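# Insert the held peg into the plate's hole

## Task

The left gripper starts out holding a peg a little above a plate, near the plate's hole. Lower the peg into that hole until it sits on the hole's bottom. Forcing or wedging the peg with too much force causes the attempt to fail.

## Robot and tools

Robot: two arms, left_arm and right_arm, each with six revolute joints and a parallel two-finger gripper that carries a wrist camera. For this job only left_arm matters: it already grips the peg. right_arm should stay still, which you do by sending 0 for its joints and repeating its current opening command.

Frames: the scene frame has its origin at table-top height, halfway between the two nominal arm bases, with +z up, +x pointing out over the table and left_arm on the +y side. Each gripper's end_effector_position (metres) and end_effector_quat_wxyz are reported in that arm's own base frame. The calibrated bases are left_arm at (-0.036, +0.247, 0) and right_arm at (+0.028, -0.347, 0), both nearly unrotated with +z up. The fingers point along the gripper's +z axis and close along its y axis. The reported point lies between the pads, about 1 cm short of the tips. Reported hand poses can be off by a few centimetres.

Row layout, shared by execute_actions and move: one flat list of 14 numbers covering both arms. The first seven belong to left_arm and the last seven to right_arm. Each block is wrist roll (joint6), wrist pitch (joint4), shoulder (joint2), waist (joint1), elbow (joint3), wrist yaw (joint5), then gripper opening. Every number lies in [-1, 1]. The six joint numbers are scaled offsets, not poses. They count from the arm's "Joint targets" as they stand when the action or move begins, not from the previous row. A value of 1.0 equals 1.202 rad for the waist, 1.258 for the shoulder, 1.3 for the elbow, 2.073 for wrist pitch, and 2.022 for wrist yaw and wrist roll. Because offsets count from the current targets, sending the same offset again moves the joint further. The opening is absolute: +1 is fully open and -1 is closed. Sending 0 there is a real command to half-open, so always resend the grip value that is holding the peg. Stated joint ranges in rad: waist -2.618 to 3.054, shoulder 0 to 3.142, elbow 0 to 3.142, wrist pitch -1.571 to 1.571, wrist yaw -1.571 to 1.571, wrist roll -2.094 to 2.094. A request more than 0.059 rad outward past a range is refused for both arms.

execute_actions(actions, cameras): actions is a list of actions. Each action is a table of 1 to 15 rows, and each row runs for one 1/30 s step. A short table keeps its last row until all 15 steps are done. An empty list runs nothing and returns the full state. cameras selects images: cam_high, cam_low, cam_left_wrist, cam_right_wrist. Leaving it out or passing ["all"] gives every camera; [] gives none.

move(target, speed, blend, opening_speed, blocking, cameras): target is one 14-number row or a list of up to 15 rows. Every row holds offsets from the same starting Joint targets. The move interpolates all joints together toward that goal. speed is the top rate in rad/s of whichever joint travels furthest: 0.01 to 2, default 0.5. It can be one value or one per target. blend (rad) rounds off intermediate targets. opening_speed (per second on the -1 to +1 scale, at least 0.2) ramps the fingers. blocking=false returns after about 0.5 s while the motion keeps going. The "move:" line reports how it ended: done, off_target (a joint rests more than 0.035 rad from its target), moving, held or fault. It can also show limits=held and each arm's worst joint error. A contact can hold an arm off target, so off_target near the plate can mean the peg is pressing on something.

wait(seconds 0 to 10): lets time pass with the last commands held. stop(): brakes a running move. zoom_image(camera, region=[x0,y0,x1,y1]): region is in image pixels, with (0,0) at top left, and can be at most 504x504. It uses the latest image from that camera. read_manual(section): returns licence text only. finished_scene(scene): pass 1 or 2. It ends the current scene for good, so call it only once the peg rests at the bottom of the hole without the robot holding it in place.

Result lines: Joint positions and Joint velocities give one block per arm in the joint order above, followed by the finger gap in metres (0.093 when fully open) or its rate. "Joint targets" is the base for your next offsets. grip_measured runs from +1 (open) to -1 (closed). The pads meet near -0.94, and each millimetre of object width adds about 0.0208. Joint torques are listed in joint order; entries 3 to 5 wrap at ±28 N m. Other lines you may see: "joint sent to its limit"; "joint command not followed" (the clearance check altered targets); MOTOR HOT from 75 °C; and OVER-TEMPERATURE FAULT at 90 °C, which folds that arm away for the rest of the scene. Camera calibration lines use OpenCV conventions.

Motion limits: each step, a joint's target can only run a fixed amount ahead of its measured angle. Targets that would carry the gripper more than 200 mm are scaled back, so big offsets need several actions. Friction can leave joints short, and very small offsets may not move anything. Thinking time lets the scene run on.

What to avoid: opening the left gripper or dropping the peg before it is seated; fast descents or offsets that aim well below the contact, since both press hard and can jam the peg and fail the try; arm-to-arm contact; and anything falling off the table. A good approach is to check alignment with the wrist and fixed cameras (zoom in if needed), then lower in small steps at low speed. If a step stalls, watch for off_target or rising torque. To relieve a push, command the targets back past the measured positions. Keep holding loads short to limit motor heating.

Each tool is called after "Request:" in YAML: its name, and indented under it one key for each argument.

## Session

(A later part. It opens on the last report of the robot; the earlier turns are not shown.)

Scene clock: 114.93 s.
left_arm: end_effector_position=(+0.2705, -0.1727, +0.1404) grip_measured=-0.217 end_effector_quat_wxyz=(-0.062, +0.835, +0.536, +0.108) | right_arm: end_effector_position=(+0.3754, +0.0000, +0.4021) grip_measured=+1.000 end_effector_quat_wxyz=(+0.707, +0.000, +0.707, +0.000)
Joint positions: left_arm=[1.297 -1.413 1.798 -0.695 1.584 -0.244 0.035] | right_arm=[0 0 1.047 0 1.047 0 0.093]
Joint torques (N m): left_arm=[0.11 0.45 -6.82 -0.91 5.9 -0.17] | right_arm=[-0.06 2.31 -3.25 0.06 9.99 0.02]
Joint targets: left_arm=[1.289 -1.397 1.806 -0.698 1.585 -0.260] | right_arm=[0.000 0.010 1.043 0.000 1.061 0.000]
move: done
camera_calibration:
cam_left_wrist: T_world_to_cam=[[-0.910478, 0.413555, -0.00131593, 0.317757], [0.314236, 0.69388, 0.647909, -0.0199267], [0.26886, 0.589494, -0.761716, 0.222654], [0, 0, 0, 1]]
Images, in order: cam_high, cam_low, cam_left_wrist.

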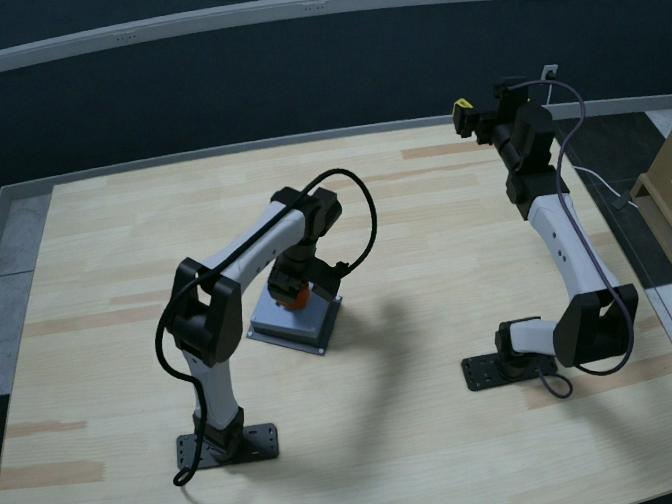

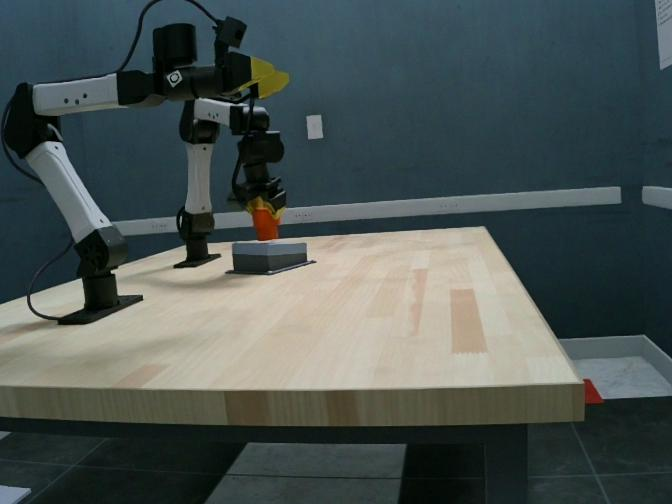

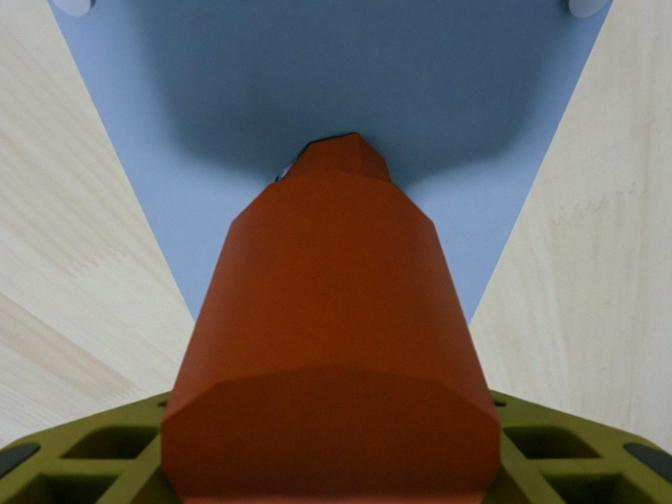

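Request:
move:
  target: [0,0.0087,0,0.010,-0.0138,0,-0.921165,0,0,0,0,0,0,1]
  speed: 0.05
  cameras: ["cam_left_wrist","cam_high","cam_low"]

Request:
zoom_image:
  camera: "cam_left_wrist"
  region: [260, 80, 440, 220]

Request:
zoom_image:
  camera: "cam_low"
  region: [220, 200, 330, 280]

Request:
zoom_image:
  camera: "cam_high"
  region: [240, 250, 340, 340]

Scene clock: 123.70 s.
left_arm: end_effector_position=(+0.2714, -0.1715, +0.1359) grip_measured=-0.217 end_effector_quat_wxyz=(-0.063, +0.833, +0.539, +0.108) | right_arm: end_effector_position=(+0.3754, +0.0000, +0.4021) grip_measured=+1.000 end_effector_quat_wxyz=(+0.707, +0.000, +0.707, +0.000)
Joint positions: left_arm=[1.297 -1.395 1.798 -0.69 1.567 -0.244 0.035] | right_arm=[0 0 1.047 0 1.047 0 0.093]
Joint torques (N m): left_arm=[0.05 0.37 -6.89 -0.28 5.94 -0.17] | right_arm=[-0.04 2.28 -3.15 -0.05 9.99 -0.01]
Heat: left arm: 50 °C; right arm: 50 °C.
Joint targets: left_arm=[1.289 -1.379 1.806 -0.685 1.567 -0.260] | right_arm=[0.000 0.010 1.043 0.000 1.061 0.000]
move: done
camera_calibration:
cam_left_wrist: T_world_to_cam=[[-0.912517, 0.409035, -0.00168369, 0.317964], [0.310601, 0.695587, 0.647832, -0.0169325], [0.266157, 0.590635, -0.761782, 0.219225], [0, 0, 0, 1]]
Images, in order: cam_high, cam_low, cam_left_wrist.

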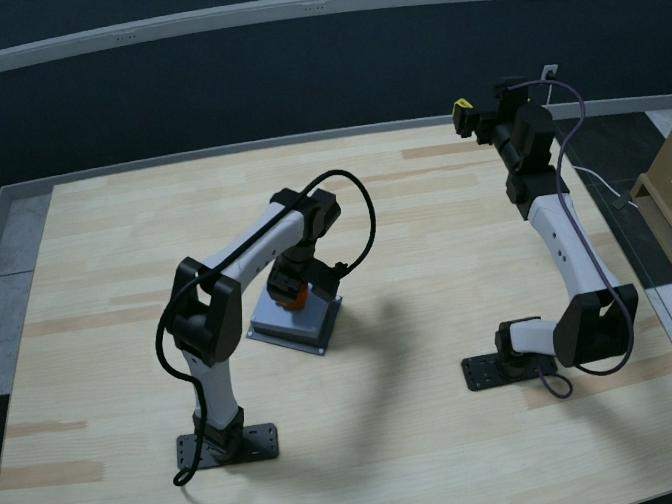

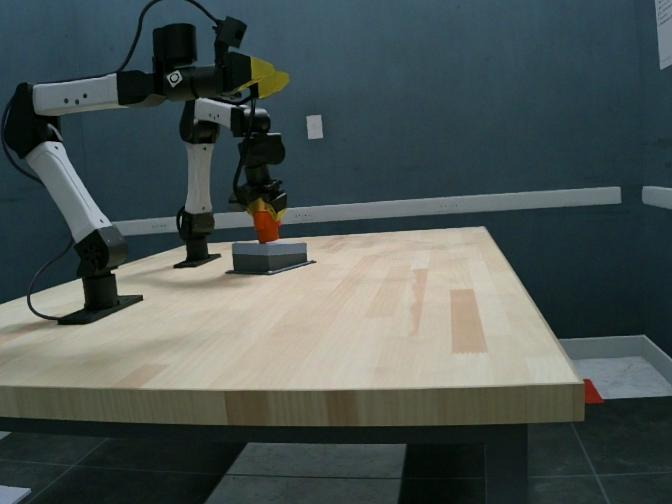

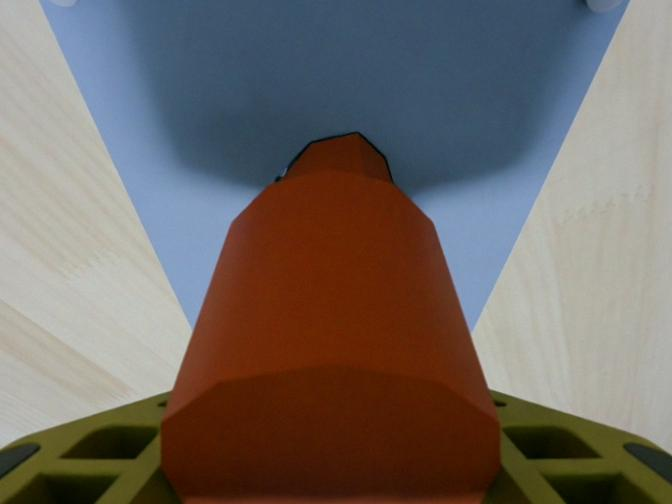

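Scaled by 2.800 from the camera's 672x504 image, which has a finer 960x720 frame.

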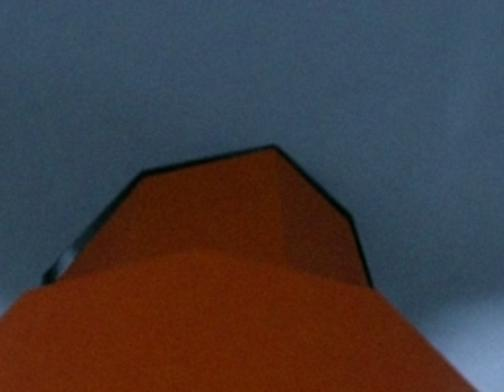

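Scaled by 4.582 from the camera's 672x504 image, which has a finer 960x720 frame.

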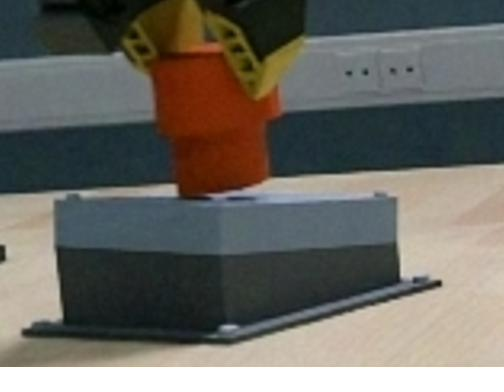

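Scaled by 5.040 from the camera's 672x504 image, which has a finer 960x720 frame.

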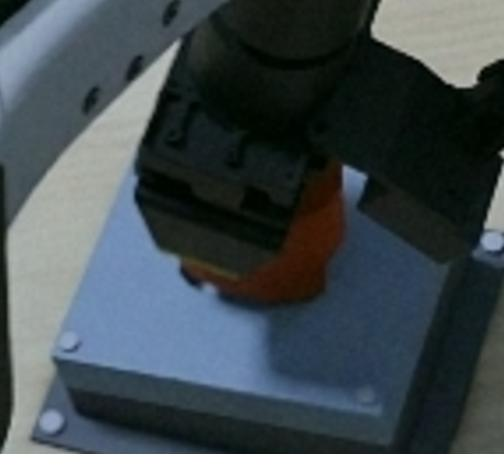

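Request:
move:
  target: [0,0.0077,0,0,-0.0123,0,-0.921165,0,0,0,0,0,0,1]
  speed: 0.05
  cameras: ["cam_left_wrist","cam_high","cam_low"]

Request:
zoom_image:
  camera: "cam_left_wrist"
  region: [260, 80, 440, 220]

Request:
zoom_image:
  camera: "cam_low"
  region: [220, 200, 330, 280]

Request:
zoom_image:
  camera: "cam_high"
  region: [240, 250, 340, 340]

Scene clock: 128.73 s.
left_arm: end_effector_position=(+0.2715, -0.1714, +0.1319) grip_measured=-0.217 end_effector_quat_wxyz=(-0.063, +0.833, +0.538, +0.108) | right_arm: end_effector_position=(+0.3754, +0.0000, +0.4021) grip_measured=+1.000 end_effector_quat_wxyz=(+0.707, +0.000, +0.707, +0.000)
Joint positions: left_arm=[1.297 -1.379 1.798 -0.69 1.551 -0.244 0.035] | right_arm=[0 0 1.047 0 1.047 0 0.093]
Joint torques (N m): left_arm=[0.05 0.4 -6.95 -0.12 5.75 -0.22] | right_arm=[0.06 2.33 -3.26 -0.27 10.04 0.04]
Joint targets: left_arm=[1.289 -1.363 1.806 -0.685 1.551 -0.260] | right_arm=[0.000 0.010 1.043 0.000 1.061 0.000]
move: done
camera_calibration:
cam_left_wrist: T_world_to_cam=[[-0.912499, 0.409074, -0.00188612, 0.318025], [0.310316, 0.695193, 0.648391, -0.0144887], [0.266551, 0.591071, -0.761305, 0.215998], [0, 0, 0, 1]]
Images, in order: cam_high, cam_low, cam_left_wrist.

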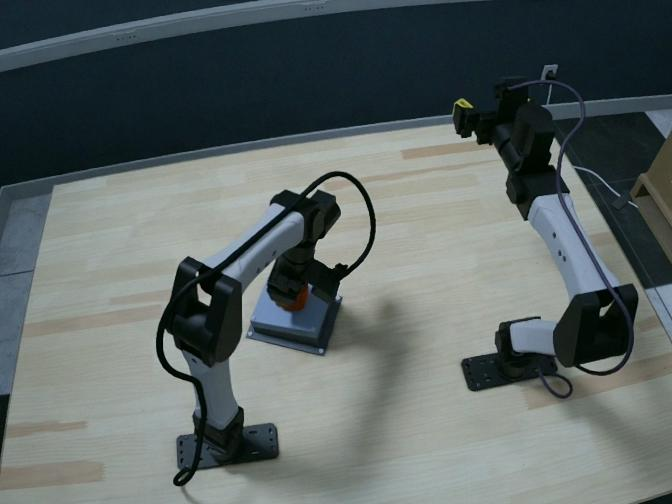

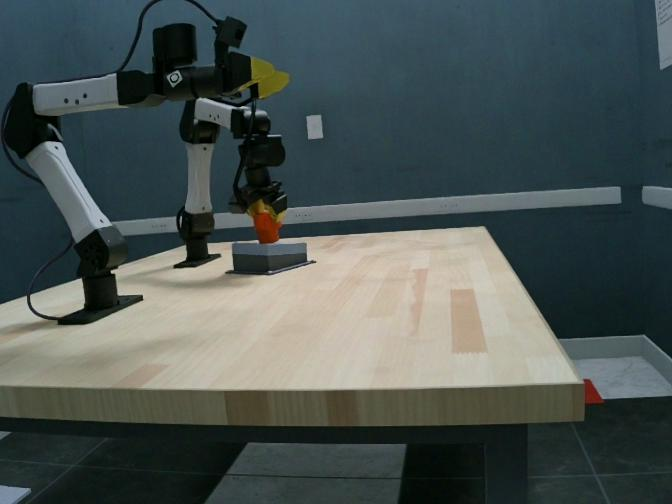

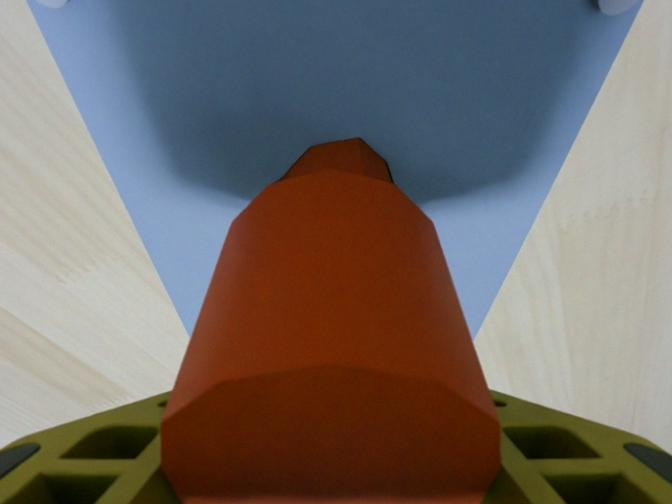

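Scaled by 2.800 from the camera's 672x504 image, which has a finer 960x720 frame.

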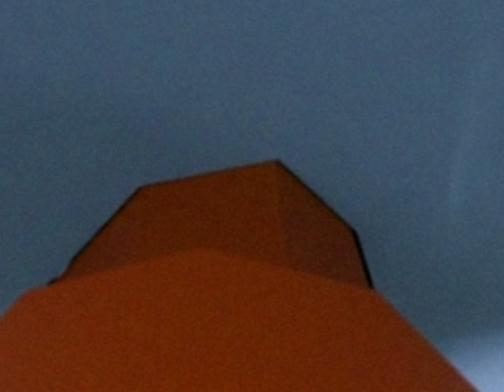

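Scaled by 4.582 from the camera's 672x504 image, which has a finer 960x720 frame.

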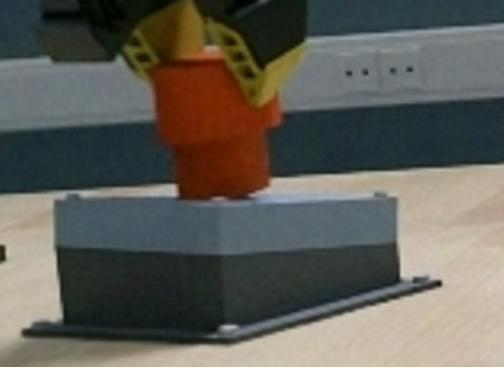

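Scaled by 5.040 from the camera's 672x504 image, which has a finer 960x720 frame.

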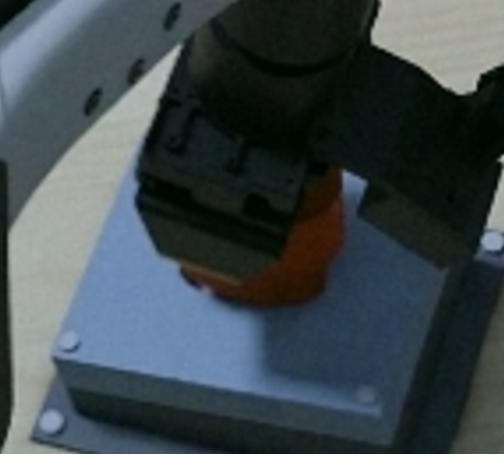

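Request:
move:
  target: [0,0.0077,0,0,-0.0123,0,-0.921165,0,0,0,0,0,0,1]
  speed: 0.05
  cameras: ["cam_left_wrist","cam_low"]

Request:
zoom_image:
  camera: "cam_left_wrist"
  region: [260, 80, 440, 220]

Request:
zoom_image:
  camera: "cam_low"
  region: [220, 200, 330, 280]

Scene clock: 133.40 s.
left_arm: end_effector_position=(+0.2715, -0.1714, +0.1280) grip_measured=-0.217 end_effector_quat_wxyz=(-0.063, +0.833, +0.538, +0.108) | right_arm: end_effector_position=(+0.3754, +0.0000, +0.4021) grip_measured=+1.000 end_effector_quat_wxyz=(+0.707, +0.000, +0.707, +0.000)
Joint positions: left_arm=[1.297 -1.364 1.798 -0.69 1.535 -0.244 0.035] | right_arm=[0 0 1.047 0 1.047 0 0.093]
Joint torques (N m): left_arm=[0.02 0.47 -6.79 -0.2 5.78 -0.18] | right_arm=[0.02 2.29 -3.02 -0.12 10.15 -0.01]
Joint targets: left_arm=[1.289 -1.347 1.806 -0.685 1.535 -0.260] | right_arm=[0.000 0.010 1.043 0.000 1.061 0.000]
move: done
camera_calibration:
cam_left_wrist: T_world_to_cam=[[-0.912499, 0.409074, -0.00188612, 0.317961], [0.310316, 0.695193, 0.648391, -0.0119429], [0.266551, 0.591071, -0.761305, 0.212985], [0, 0, 0, 1]]
Images, in order: cam_low, cam_left_wrist.

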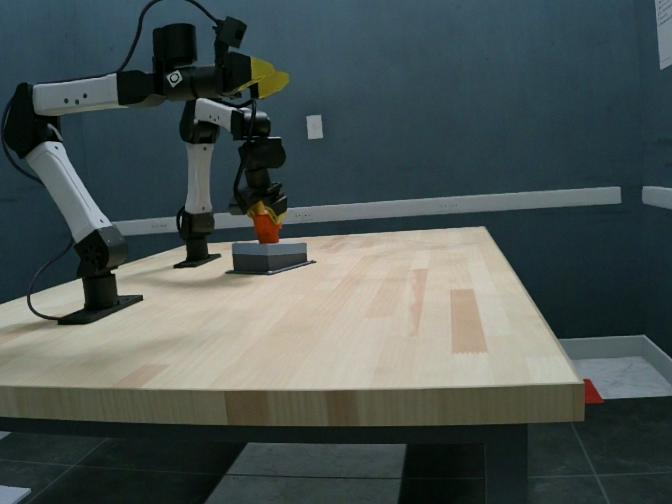

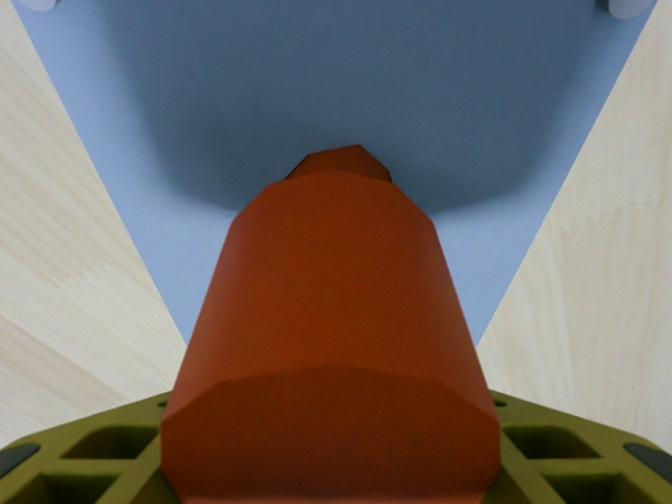

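Scaled by 2.800 from the camera's 672x504 image, which has a finer 960x720 frame.

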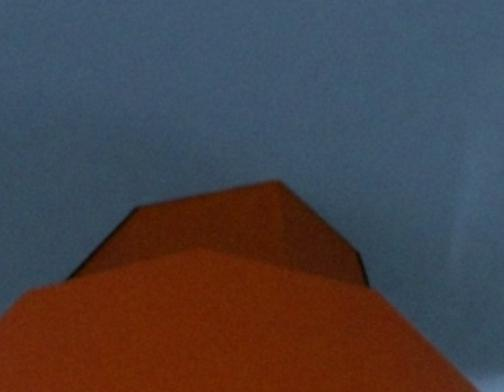

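Scaled by 4.582 from the camera's 672x504 image, which has a finer 960x720 frame.

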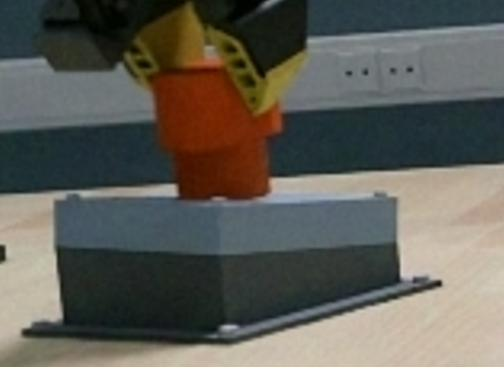

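Request:
move:
  target: [0,0.0077,0,0,-0.0123,0,-0.921165,0,0,0,0,0,0,1]
  speed: 0.05
  cameras: ["cam_left_wrist","cam_low"]

Request:
zoom_image:
  camera: "cam_left_wrist"
  region: [260, 80, 440, 220]

Request:
move:
  target: [0,0.0058,0,0,-0.0092,0,-0.921165,0,0,0,0,0,0,1]
  speed: 0.05
  cameras: ["cam_left_wrist","cam_low"]

Request:
zoom_image:
  camera: "cam_left_wrist"
  region: [260, 80, 440, 220]

Request:
zoom_image:
  camera: "cam_low"
  region: [220, 200, 330, 280]

Scene clock: 137.90 s.
left_arm: end_effector_position=(+0.2716, -0.1714, +0.1240) grip_measured=-0.217 end_effector_quat_wxyz=(-0.062, +0.833, +0.539, +0.108) | right_arm: end_effector_position=(+0.3754, +0.0000, +0.4021) grip_measured=+1.000 end_effector_quat_wxyz=(+0.707, +0.000, +0.707, +0.000)
Joint positions: left_arm=[1.297 -1.347 1.798 -0.69 1.519 -0.245 0.035] | right_arm=[0 0 1.047 0 1.047 0 0.093]
Joint torques (N m): left_arm=[-0.02 0.37 -6.86 -0.27 5.82 -0.22] | right_arm=[0.04 2.34 -3.03 -0.13 10.25 0]
Joint targets: left_arm=[1.289 -1.331 1.806 -0.685 1.519 -0.260] | right_arm=[0.000 0.010 1.043 0.000 1.061 0.000]
move: done
camera_calibration:
cam_left_wrist: T_world_to_cam=[[-0.912488, 0.409093, -0.00309062, 0.318266], [0.309601, 0.695469, 0.648437, -0.00916564], [0.26742, 0.590734, -0.761262, 0.209671], [0, 0, 0, 1]]
Images, in order: cam_low, cam_left_wrist.

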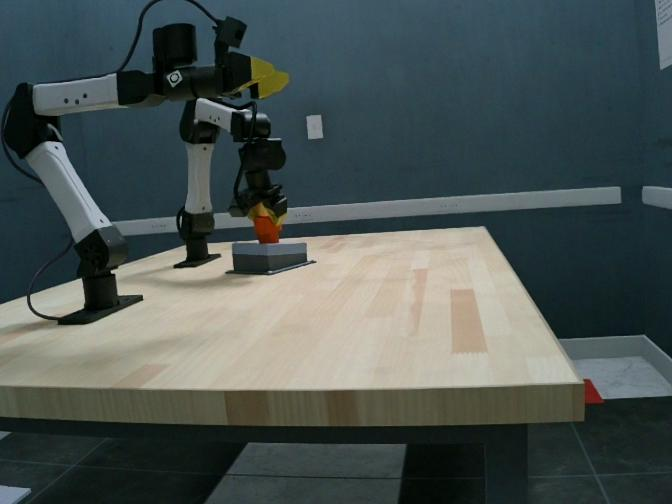

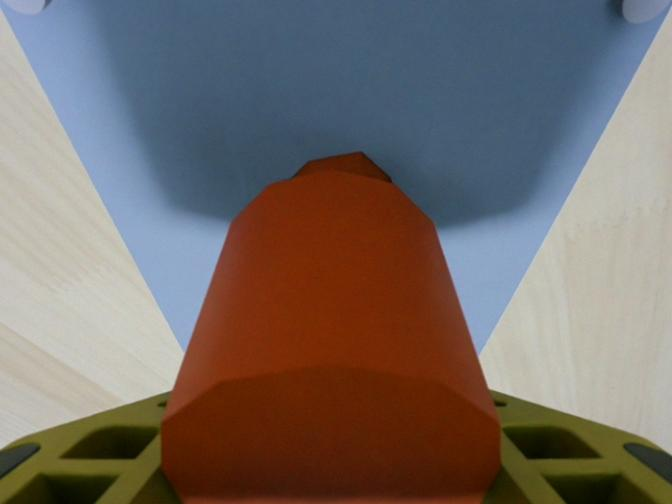

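Scaled by 2.800 from the camera's 672x504 image, which has a finer 960x720 frame.

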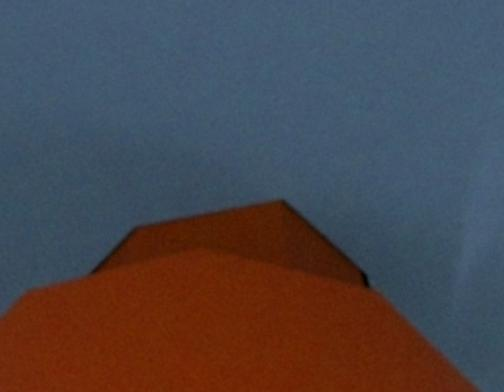

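Scene clock: 138.60 s.
left_arm: end_effector_position=(+0.2719, -0.1710, +0.1223) grip_measured=-0.217 end_effector_quat_wxyz=(-0.063, +0.833, +0.538, +0.110) | right_arm: end_effector_position=(+0.3754, +0.0000, +0.4021) grip_measured=+1.000 end_effector_quat_wxyz=(+0.707, +0.000, +0.707, +0.000)
Joint positions: left_arm=[1.297 -1.339 1.798 -0.69 1.512 -0.247 0.035] | right_arm=[0 0 1.047 0 1.047 0 0.093]
Joint torques (N m): left_arm=[0.04 0.5 -6.83 -0.18 5.82 -0.19] | right_arm=[0.03 2.32 -3.12 -0.05 10.11 0.04]
Joint targets: left_arm=[1.289 -1.320 1.806 -0.685 1.507 -0.260] | right_arm=[0.000 0.010 1.043 0.000 1.061 0.000]
move: done
camera_calibration:
cam_left_wrist: T_world_to_cam=[[-0.912422, 0.409232, -0.00379887, 0.318401], [0.308599, 0.694089, 0.65039, -0.00858897], [0.268797, 0.592258, -0.759591, 0.207761], [0, 0, 0, 1]]
Images, in order: cam_low, cam_left_wrist.

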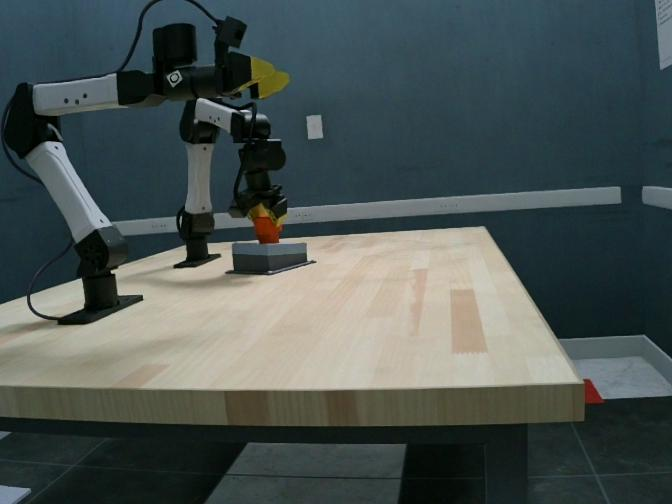

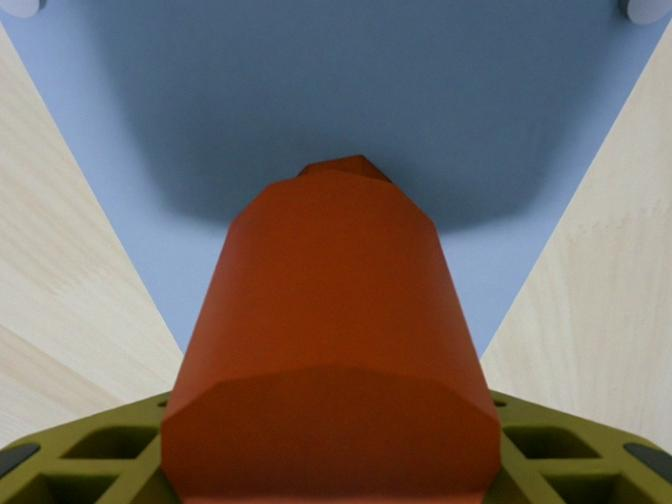

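Scaled by 2.800 from the camera's 672x504 image, which has a finer 960x720 frame.

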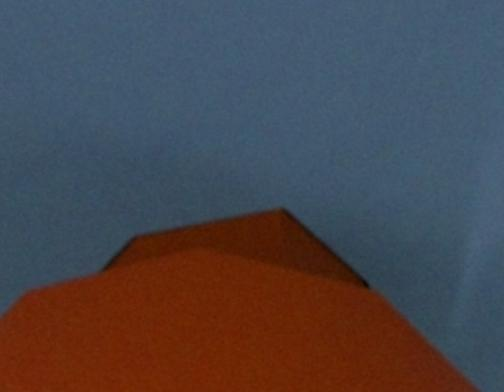

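Scaled by 4.582 from the camera's 672x504 image, which has a finer 960x720 frame.

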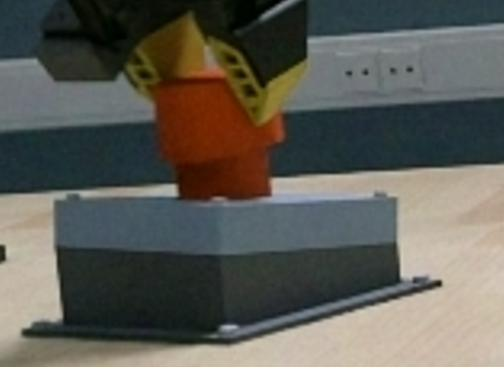

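Request:
move:
  target: [0,0.0,0,0.0067,0,0,-0.921165,0,0,0,0,0,0,1]
  speed: 0.05
  cameras: ["cam_left_wrist"]

Request:
zoom_image:
  camera: "cam_left_wrist"
  region: [260, 80, 440, 220]

Scene clock: 145.63 s.
left_arm: end_effector_position=(+0.2723, -0.1703, +0.1222) grip_measured=-0.217 end_effector_quat_wxyz=(-0.063, +0.832, +0.540, +0.110) | right_arm: end_effector_position=(+0.3754, +0.0000, +0.4021) grip_measured=+1.000 end_effector_quat_wxyz=(+0.707, +0.000, +0.707, +0.000)
Joint positions: left_arm=[1.297 -1.339 1.798 -0.688 1.512 -0.247 0.035] | right_arm=[0 0 1.047 0 1.047 0 0.093]
Joint torques (N m): left_arm=[0.07 0.46 -6.78 0.25 5.37 -0.19] | right_arm=[0.03 2.3 -3.07 -0.12 9.96 -0.02]
Joint targets: left_arm=[1.289 -1.319 1.806 -0.678 1.507 -0.260] | right_arm=[0.000 0.010 1.043 0.000 1.061 0.000]
move: done
camera_calibration:
cam_left_wrist: T_world_to_cam=[[-0.913512, 0.406794, -0.00379887, 0.318396], [0.306744, 0.69491, 0.65039, -0.00852736], [0.267215, 0.592974, -0.759591, 0.207687], [0, 0, 0, 1]]
Images, in order: cam_left_wrist.

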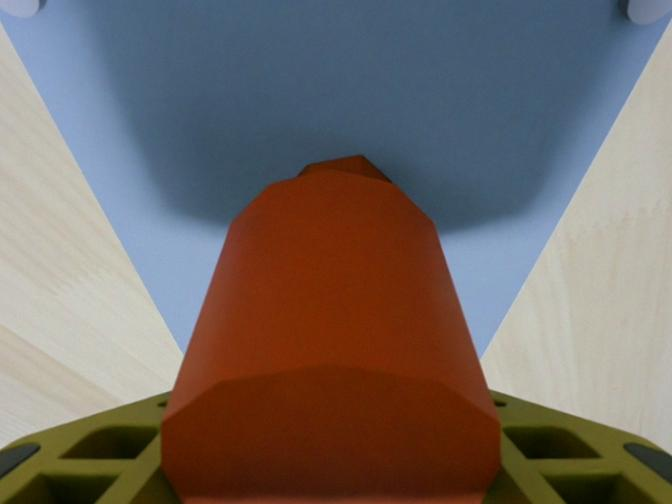

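Scaled by 2.800 from the camera's 672x504 image, which has a finer 960x720 frame.

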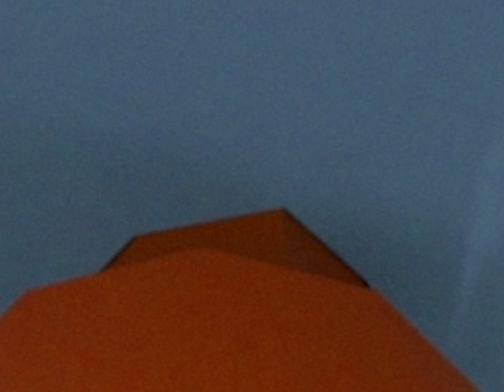

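Request:
move:
  target: [0,0.0058,0,0,-0.0077,0,-0.921165,0,0,0,0,0,0,1]
  speed: 0.05
  cameras: ["cam_left_wrist"]

Request:
zoom_image:
  camera: "cam_left_wrist"
  region: [260, 80, 440, 220]

Scene clock: 147.77 s.
left_arm: end_effector_position=(+0.2723, -0.1703, +0.1218) grip_measured=-0.217 end_effector_quat_wxyz=(-0.063, +0.832, +0.540, +0.110) | right_arm: end_effector_position=(+0.3754, +0.0000, +0.4021) grip_measured=+1.000 end_effector_quat_wxyz=(+0.707, +0.000, +0.707, +0.000)
Joint positions: left_arm=[1.297 -1.338 1.798 -0.688 1.51 -0.247 0.035] | right_arm=[0 0 1.047 0 1.047 0 0.093]
Joint torques (N m): left_arm=[0.08 0.59 -6.76 0.25 4.85 -0.16] | right_arm=[-0.03 2.29 -2.96 -0.13 10.13 0.02]
Joint targets: left_arm=[1.289 -1.307 1.806 -0.678 1.497 -0.260] | right_arm=[0.000 0.010 1.043 0.000 1.061 0.000]
move: done
camera_calibration:
cam_left_wrist: T_world_to_cam=[[-0.913512, 0.406794, -0.00379887, 0.318378], [0.306744, 0.69491, 0.65039, -0.00828096], [0.267215, 0.592974, -0.759591, 0.207392], [0, 0, 0, 1]]
Images, in order: cam_left_wrist.

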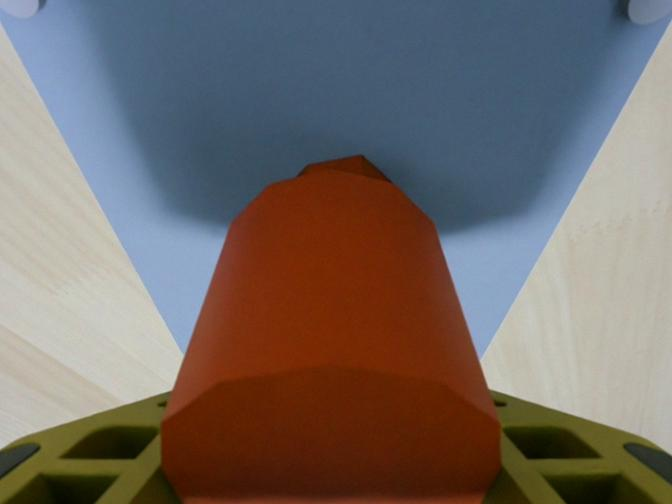

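Scaled by 2.800 from the camera's 672x504 image, which has a finer 960x720 frame.

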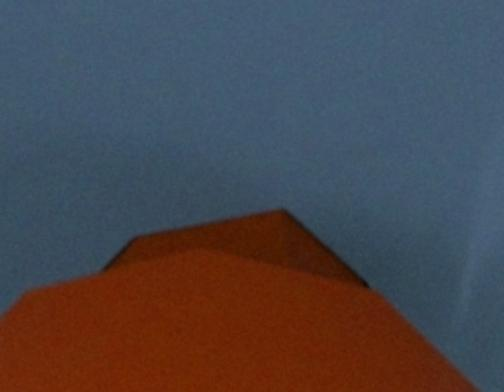

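Request:
zoom_image:
  camera: "cam_left_wrist"
  region: [150, 160, 350, 460]

Request:
zoom_image:
  camera: "cam_left_wrist"
  region: [320, 160, 520, 460]

Scaled by 1.680 from the camera's 672x504 image, which has a finer 960x720 frame.

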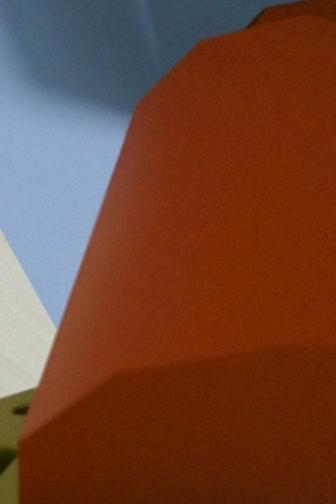

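Scaled by 1.680 from the camera's 672x504 image, which has a finer 960x720 frame.

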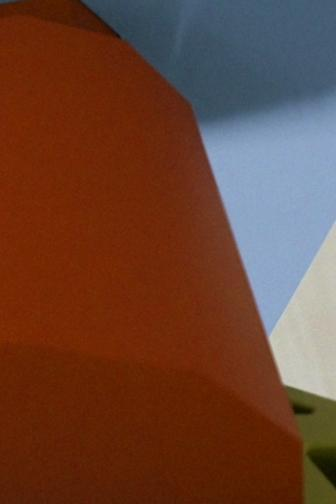

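Request:
move:
  target:
    - [0,-0.0265,0,0,0.043,0,-0.921165,0,0,0,0,0,0,1]
    - [0.021,-0.0265,0,0.0175,0.043,0.028,-0.921165,0,0,0,0,0,0,1]
  speed: 0.05
  cameras: ["cam_left_wrist","cam_low"]

Request:
zoom_image:
  camera: "cam_left_wrist"
  region: [260, 80, 440, 220]

Request:
zoom_image:
  camera: "cam_low"
  region: [220, 200, 330, 280]

Scene clock: 175.47 s.
left_arm: end_effector_position=(+0.2737, -0.1688, +0.1233) grip_measured=-0.217 end_effector_quat_wxyz=(-0.057, +0.834, +0.541, +0.091) | right_arm: end_effector_position=(+0.3754, +0.0000, +0.4021) grip_measured=+1.000 end_effector_quat_wxyz=(+0.707, +0.000, +0.707, +0.000)
Joint positions: left_arm=[1.323 -1.345 1.798 -0.662 1.522 -0.21 0.035] | right_arm=[0 0 1.047 0 1.047 0 0.093]
Joint torques (N m): left_arm=[0.24 0.04 -7.01 -0.1 8.5 0.1] | right_arm=[0.02 2.32 -3.12 -0.23 10.25 0.03]
Joint targets: left_arm=[1.331 -1.362 1.806 -0.656 1.553 -0.203] | right_arm=[0.000 0.010 1.043 0.000 1.061 0.000]
move: done
camera_calibration:
cam_left_wrist: T_world_to_cam=[[-0.914535, 0.404445, 0.00711773, 0.317605], [0.320711, 0.714248, 0.622089, -0.00783325], [0.246517, 0.571205, -0.782914, 0.21212], [0, 0, 0, 1]]
Images, in order: cam_low, cam_left_wrist.

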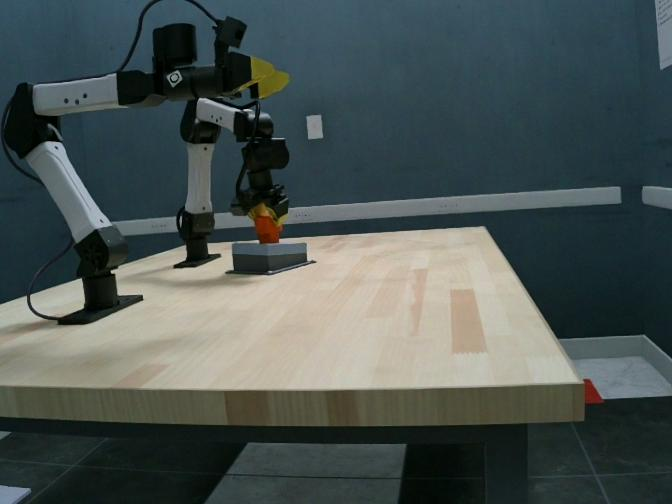

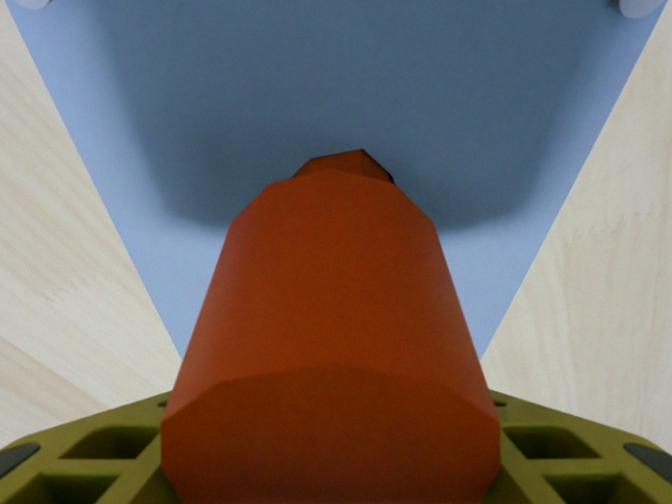

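Scaled by 2.800 from the camera's 672x504 image, which has a finer 960x720 frame.

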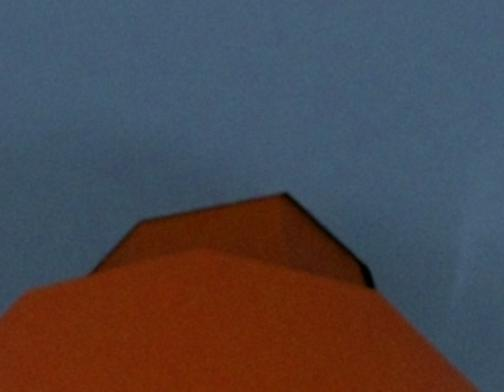

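Scaled by 4.582 from the camera's 672x504 image, which has a finer 960x720 frame.

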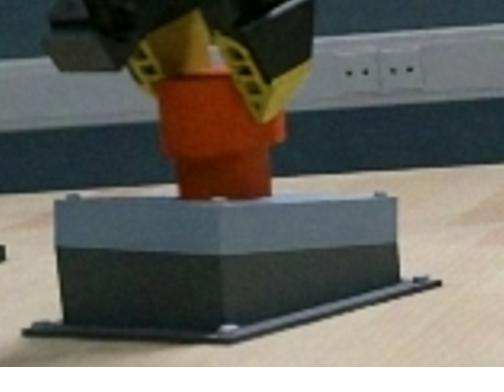

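Request:
move:
  target: [0,0.0222,0,0,-0.036,0,-0.921165,0,0,0,0,0,0,1]
  speed: 0.05
  cameras: ["cam_left_wrist"]

Request:
zoom_image:
  camera: "cam_left_wrist"
  region: [260, 80, 440, 220]

Scene clock: 179.03 s.
left_arm: end_effector_position=(+0.2737, -0.1690, +0.1204) grip_measured=-0.217 end_effector_quat_wxyz=(-0.057, +0.835, +0.540, +0.091) | right_arm: end_effector_position=(+0.3754, +0.0000, +0.4021) grip_measured=+1.000 end_effector_quat_wxyz=(+0.707, +0.000, +0.707, +0.000)
Joint positions: left_arm=[1.325 -1.333 1.798 -0.662 1.511 -0.209 0.035] | right_arm=[0 0 1.047 0 1.047 0 0.093]
Joint torques (N m): left_arm=[0.16 0.4 -6.76 -0.21 5.26 0.1] | right_arm=[-0.01 2.26 -3.07 -0.24 10.11 -0.07]
Joint targets: left_arm=[1.331 -1.316 1.806 -0.656 1.506 -0.203] | right_arm=[0.000 0.010 1.043 0.000 1.061 0.000]
move: done
camera_calibration:
cam_left_wrist: T_world_to_cam=[[-0.913495, 0.406785, 0.00722518, 0.317737], [0.322919, 0.714129, 0.621083, -0.00635679], [0.247488, 0.569689, -0.783712, 0.20952], [0, 0, 0, 1]]
Images, in order: cam_left_wrist.

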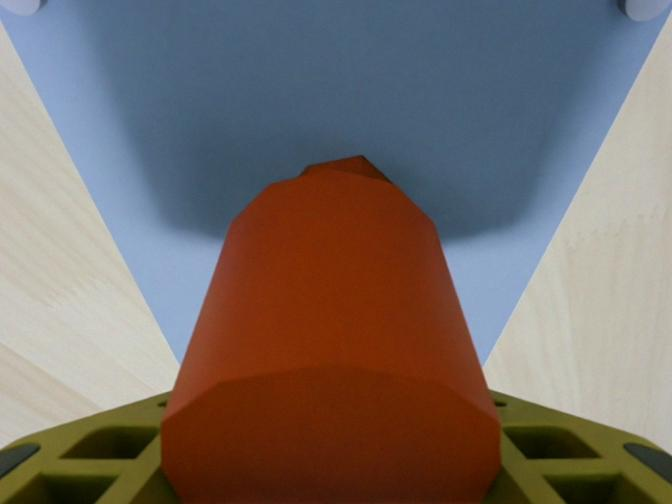

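Scaled by 2.800 from the camera's 672x504 image, which has a finer 960x720 frame.

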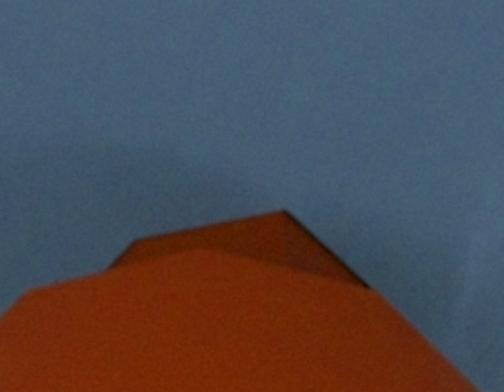

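Request:
move:
  target: [0,0.003,0,0,-0.008,0,-0.921165,0,0,0,0,0,0,1]
  speed: 0.05
  cameras: ["cam_left_wrist","cam_low"]

Request:
zoom_image:
  camera: "cam_left_wrist"
  region: [260, 80, 440, 220]

Request:
zoom_image:
  camera: "cam_low"
  region: [230, 200, 300, 260]

Scene clock: 189.10 s.
left_arm: end_effector_position=(+0.2735, -0.1689, +0.1193) grip_measured=-0.217 end_effector_quat_wxyz=(-0.057, +0.836, +0.538, +0.090) | right_arm: end_effector_position=(+0.3754, +0.0000, +0.4021) grip_measured=+1.000 end_effector_quat_wxyz=(+0.707, +0.000, +0.707, +0.000)
Joint positions: left_arm=[1.33 -1.329 1.798 -0.662 1.506 -0.209 0.035] | right_arm=[0 0 1.047 0 1.047 0 0.093]
Joint torques (N m): left_arm=[0.21 0.47 -6.95 -0.31 4.82 0.06] | right_arm=[0.01 2.26 -3.02 -0.31 10.13 -0.03]
Motor temperatures (°C): left_arm=[29 33 49 28 43 31 34] | right_arm=[28 53 35 29 52 32 31]
Joint targets: left_arm=[1.331 -1.310 1.806 -0.656 1.496 -0.203] | right_arm=[0.000 0.010 1.043 0.000 1.061 0.000]
move: done
camera_calibration:
cam_left_wrist: T_world_to_cam=[[-0.911663, 0.410847, 0.00866194, 0.317603], [0.326977, 0.712468, 0.620867, -0.00703826], [0.24891, 0.568854, -0.783868, 0.208189], [0, 0, 0, 1]]
Images, in order: cam_low, cam_left_wrist.

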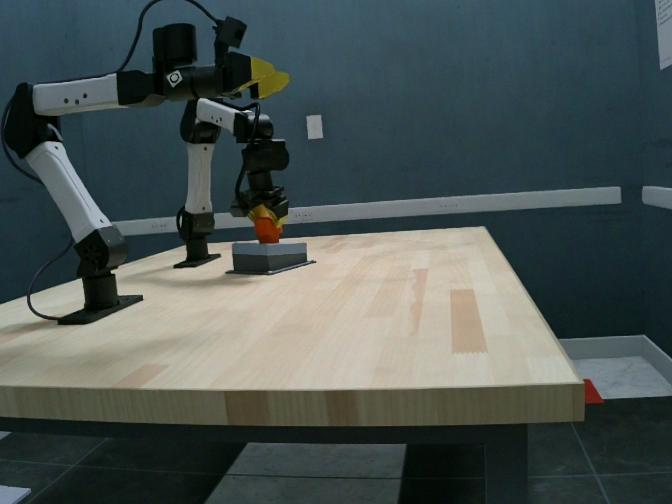

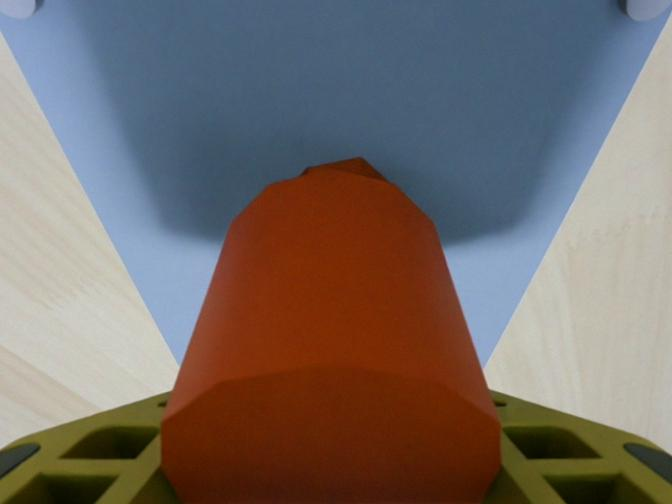

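Scaled by 2.800 from the camera's 672x504 image, which has a finer 960x720 frame.

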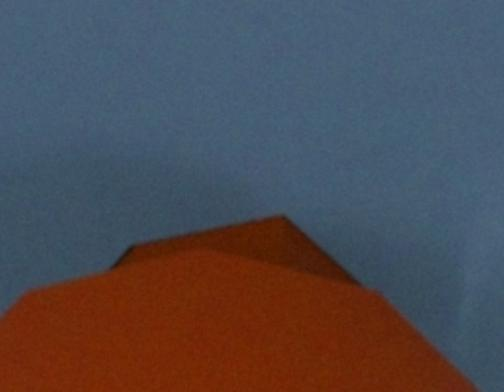

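Scaled by 7.200 from the camera's 672x504 image, which has a finer 960x720 frame.

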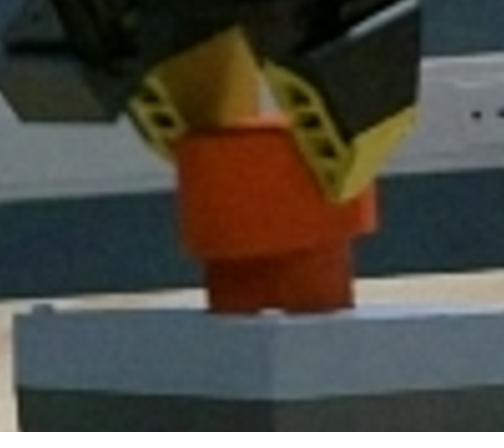

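Request:
move:
  target: [0,0.004,0,0.0022,-0.005,0,-0.921165,0,0,0,0,0,0,1]
  speed: 0.05
  cameras: ["cam_left_wrist"]

Request:
zoom_image:
  camera: "cam_left_wrist"
  region: [260, 80, 440, 220]

Scene clock: 193.37 s.
left_arm: end_effector_position=(+0.2735, -0.1689, +0.1189) grip_measured=-0.217 end_effector_quat_wxyz=(-0.057, +0.836, +0.538, +0.090) | right_arm: end_effector_position=(+0.3754, +0.0000, +0.4021) grip_measured=+1.000 end_effector_quat_wxyz=(+0.707, +0.000, +0.707, +0.000)
Joint positions: left_arm=[1.332 -1.327 1.798 -0.662 1.505 -0.209 0.035] | right_arm=[0 0 1.047 0 1.047 0 0.093]
Joint torques (N m): left_arm=[0.1 0.5 -6.94 0.21 4.44 0.03] | right_arm=[0.03 2.3 -3.14 -0.01 9.98 -0.01]
Joint targets: left_arm=[1.331 -1.302 1.806 -0.654 1.489 -0.203] | right_arm=[0.000 0.010 1.043 0.000 1.061 0.000]
move: done
camera_calibration:
cam_left_wrist: T_world_to_cam=[[-0.910893, 0.412544, 0.0090681, 0.317611], [0.328533, 0.711751, 0.620867, -0.00729114], [0.249681, 0.568523, -0.783863, 0.207541], [0, 0, 0, 1]]
Images, in order: cam_left_wrist.

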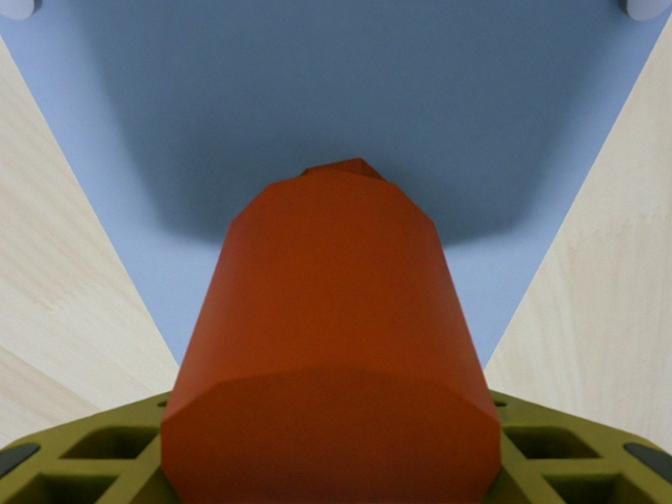

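Scaled by 2.800 from the camera's 672x504 image, which has a finer 960x720 frame.

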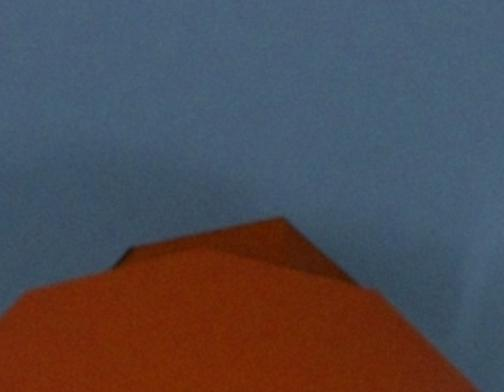

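Request:
move:
  target: [0.0125,0,0,0.003,0,0,-0.921165,0,0,0,0,0,0,1]
  speed: 0.05
  cameras: ["cam_left_wrist"]

Request:
zoom_image:
  camera: "cam_left_wrist"
  region: [260, 80, 440, 220]

Scene clock: 196.30 s.
left_arm: end_effector_position=(+0.2738, -0.1688, +0.1182) grip_measured=-0.217 end_effector_quat_wxyz=(-0.056, +0.839, +0.534, +0.087) | right_arm: end_effector_position=(+0.3754, +0.0000, +0.4021) grip_measured=+1.000 end_effector_quat_wxyz=(+0.707, +0.000, +0.707, +0.000)
Joint positions: left_arm=[1.344 -1.324 1.798 -0.658 1.503 -0.203 0.035] | right_arm=[0 0 1.047 0 1.047 0 0.093]
Joint torques (N m): left_arm=[0.28 0.49 -6.84 0.05 4.52 0.02] | right_arm=[-0.04 2.32 -3.02 -0.08 9.95 -0.02]
Joint targets: left_arm=[1.357 -1.302 1.806 -0.650 1.489 -0.203] | right_arm=[0.000 0.010 1.043 0.000 1.061 0.000]
move: done
camera_calibration:
cam_left_wrist: T_world_to_cam=[[-0.90759, 0.419698, 0.0116197, 0.317879], [0.337147, 0.712023, 0.615917, -0.0088615], [0.250226, 0.562918, -0.787725, 0.20625], [0, 0, 0, 1]]
Images, in order: cam_left_wrist.

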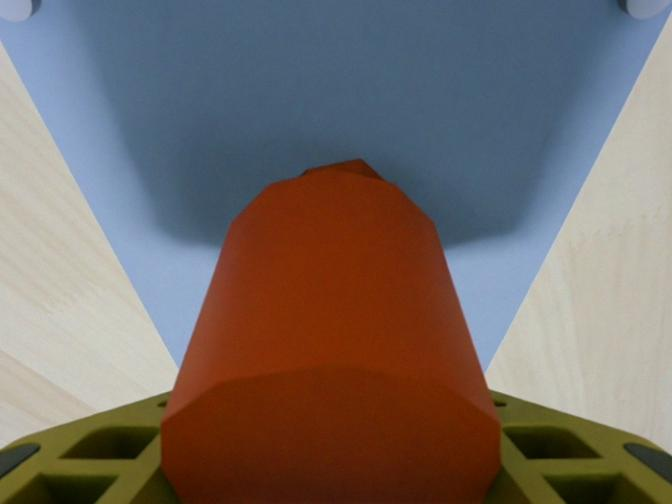

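Scaled by 2.800 from the camera's 672x504 image, which has a finer 960x720 frame.

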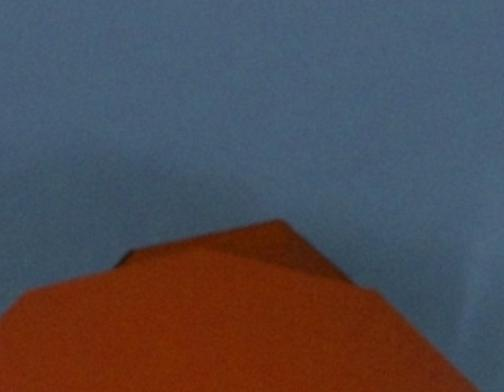

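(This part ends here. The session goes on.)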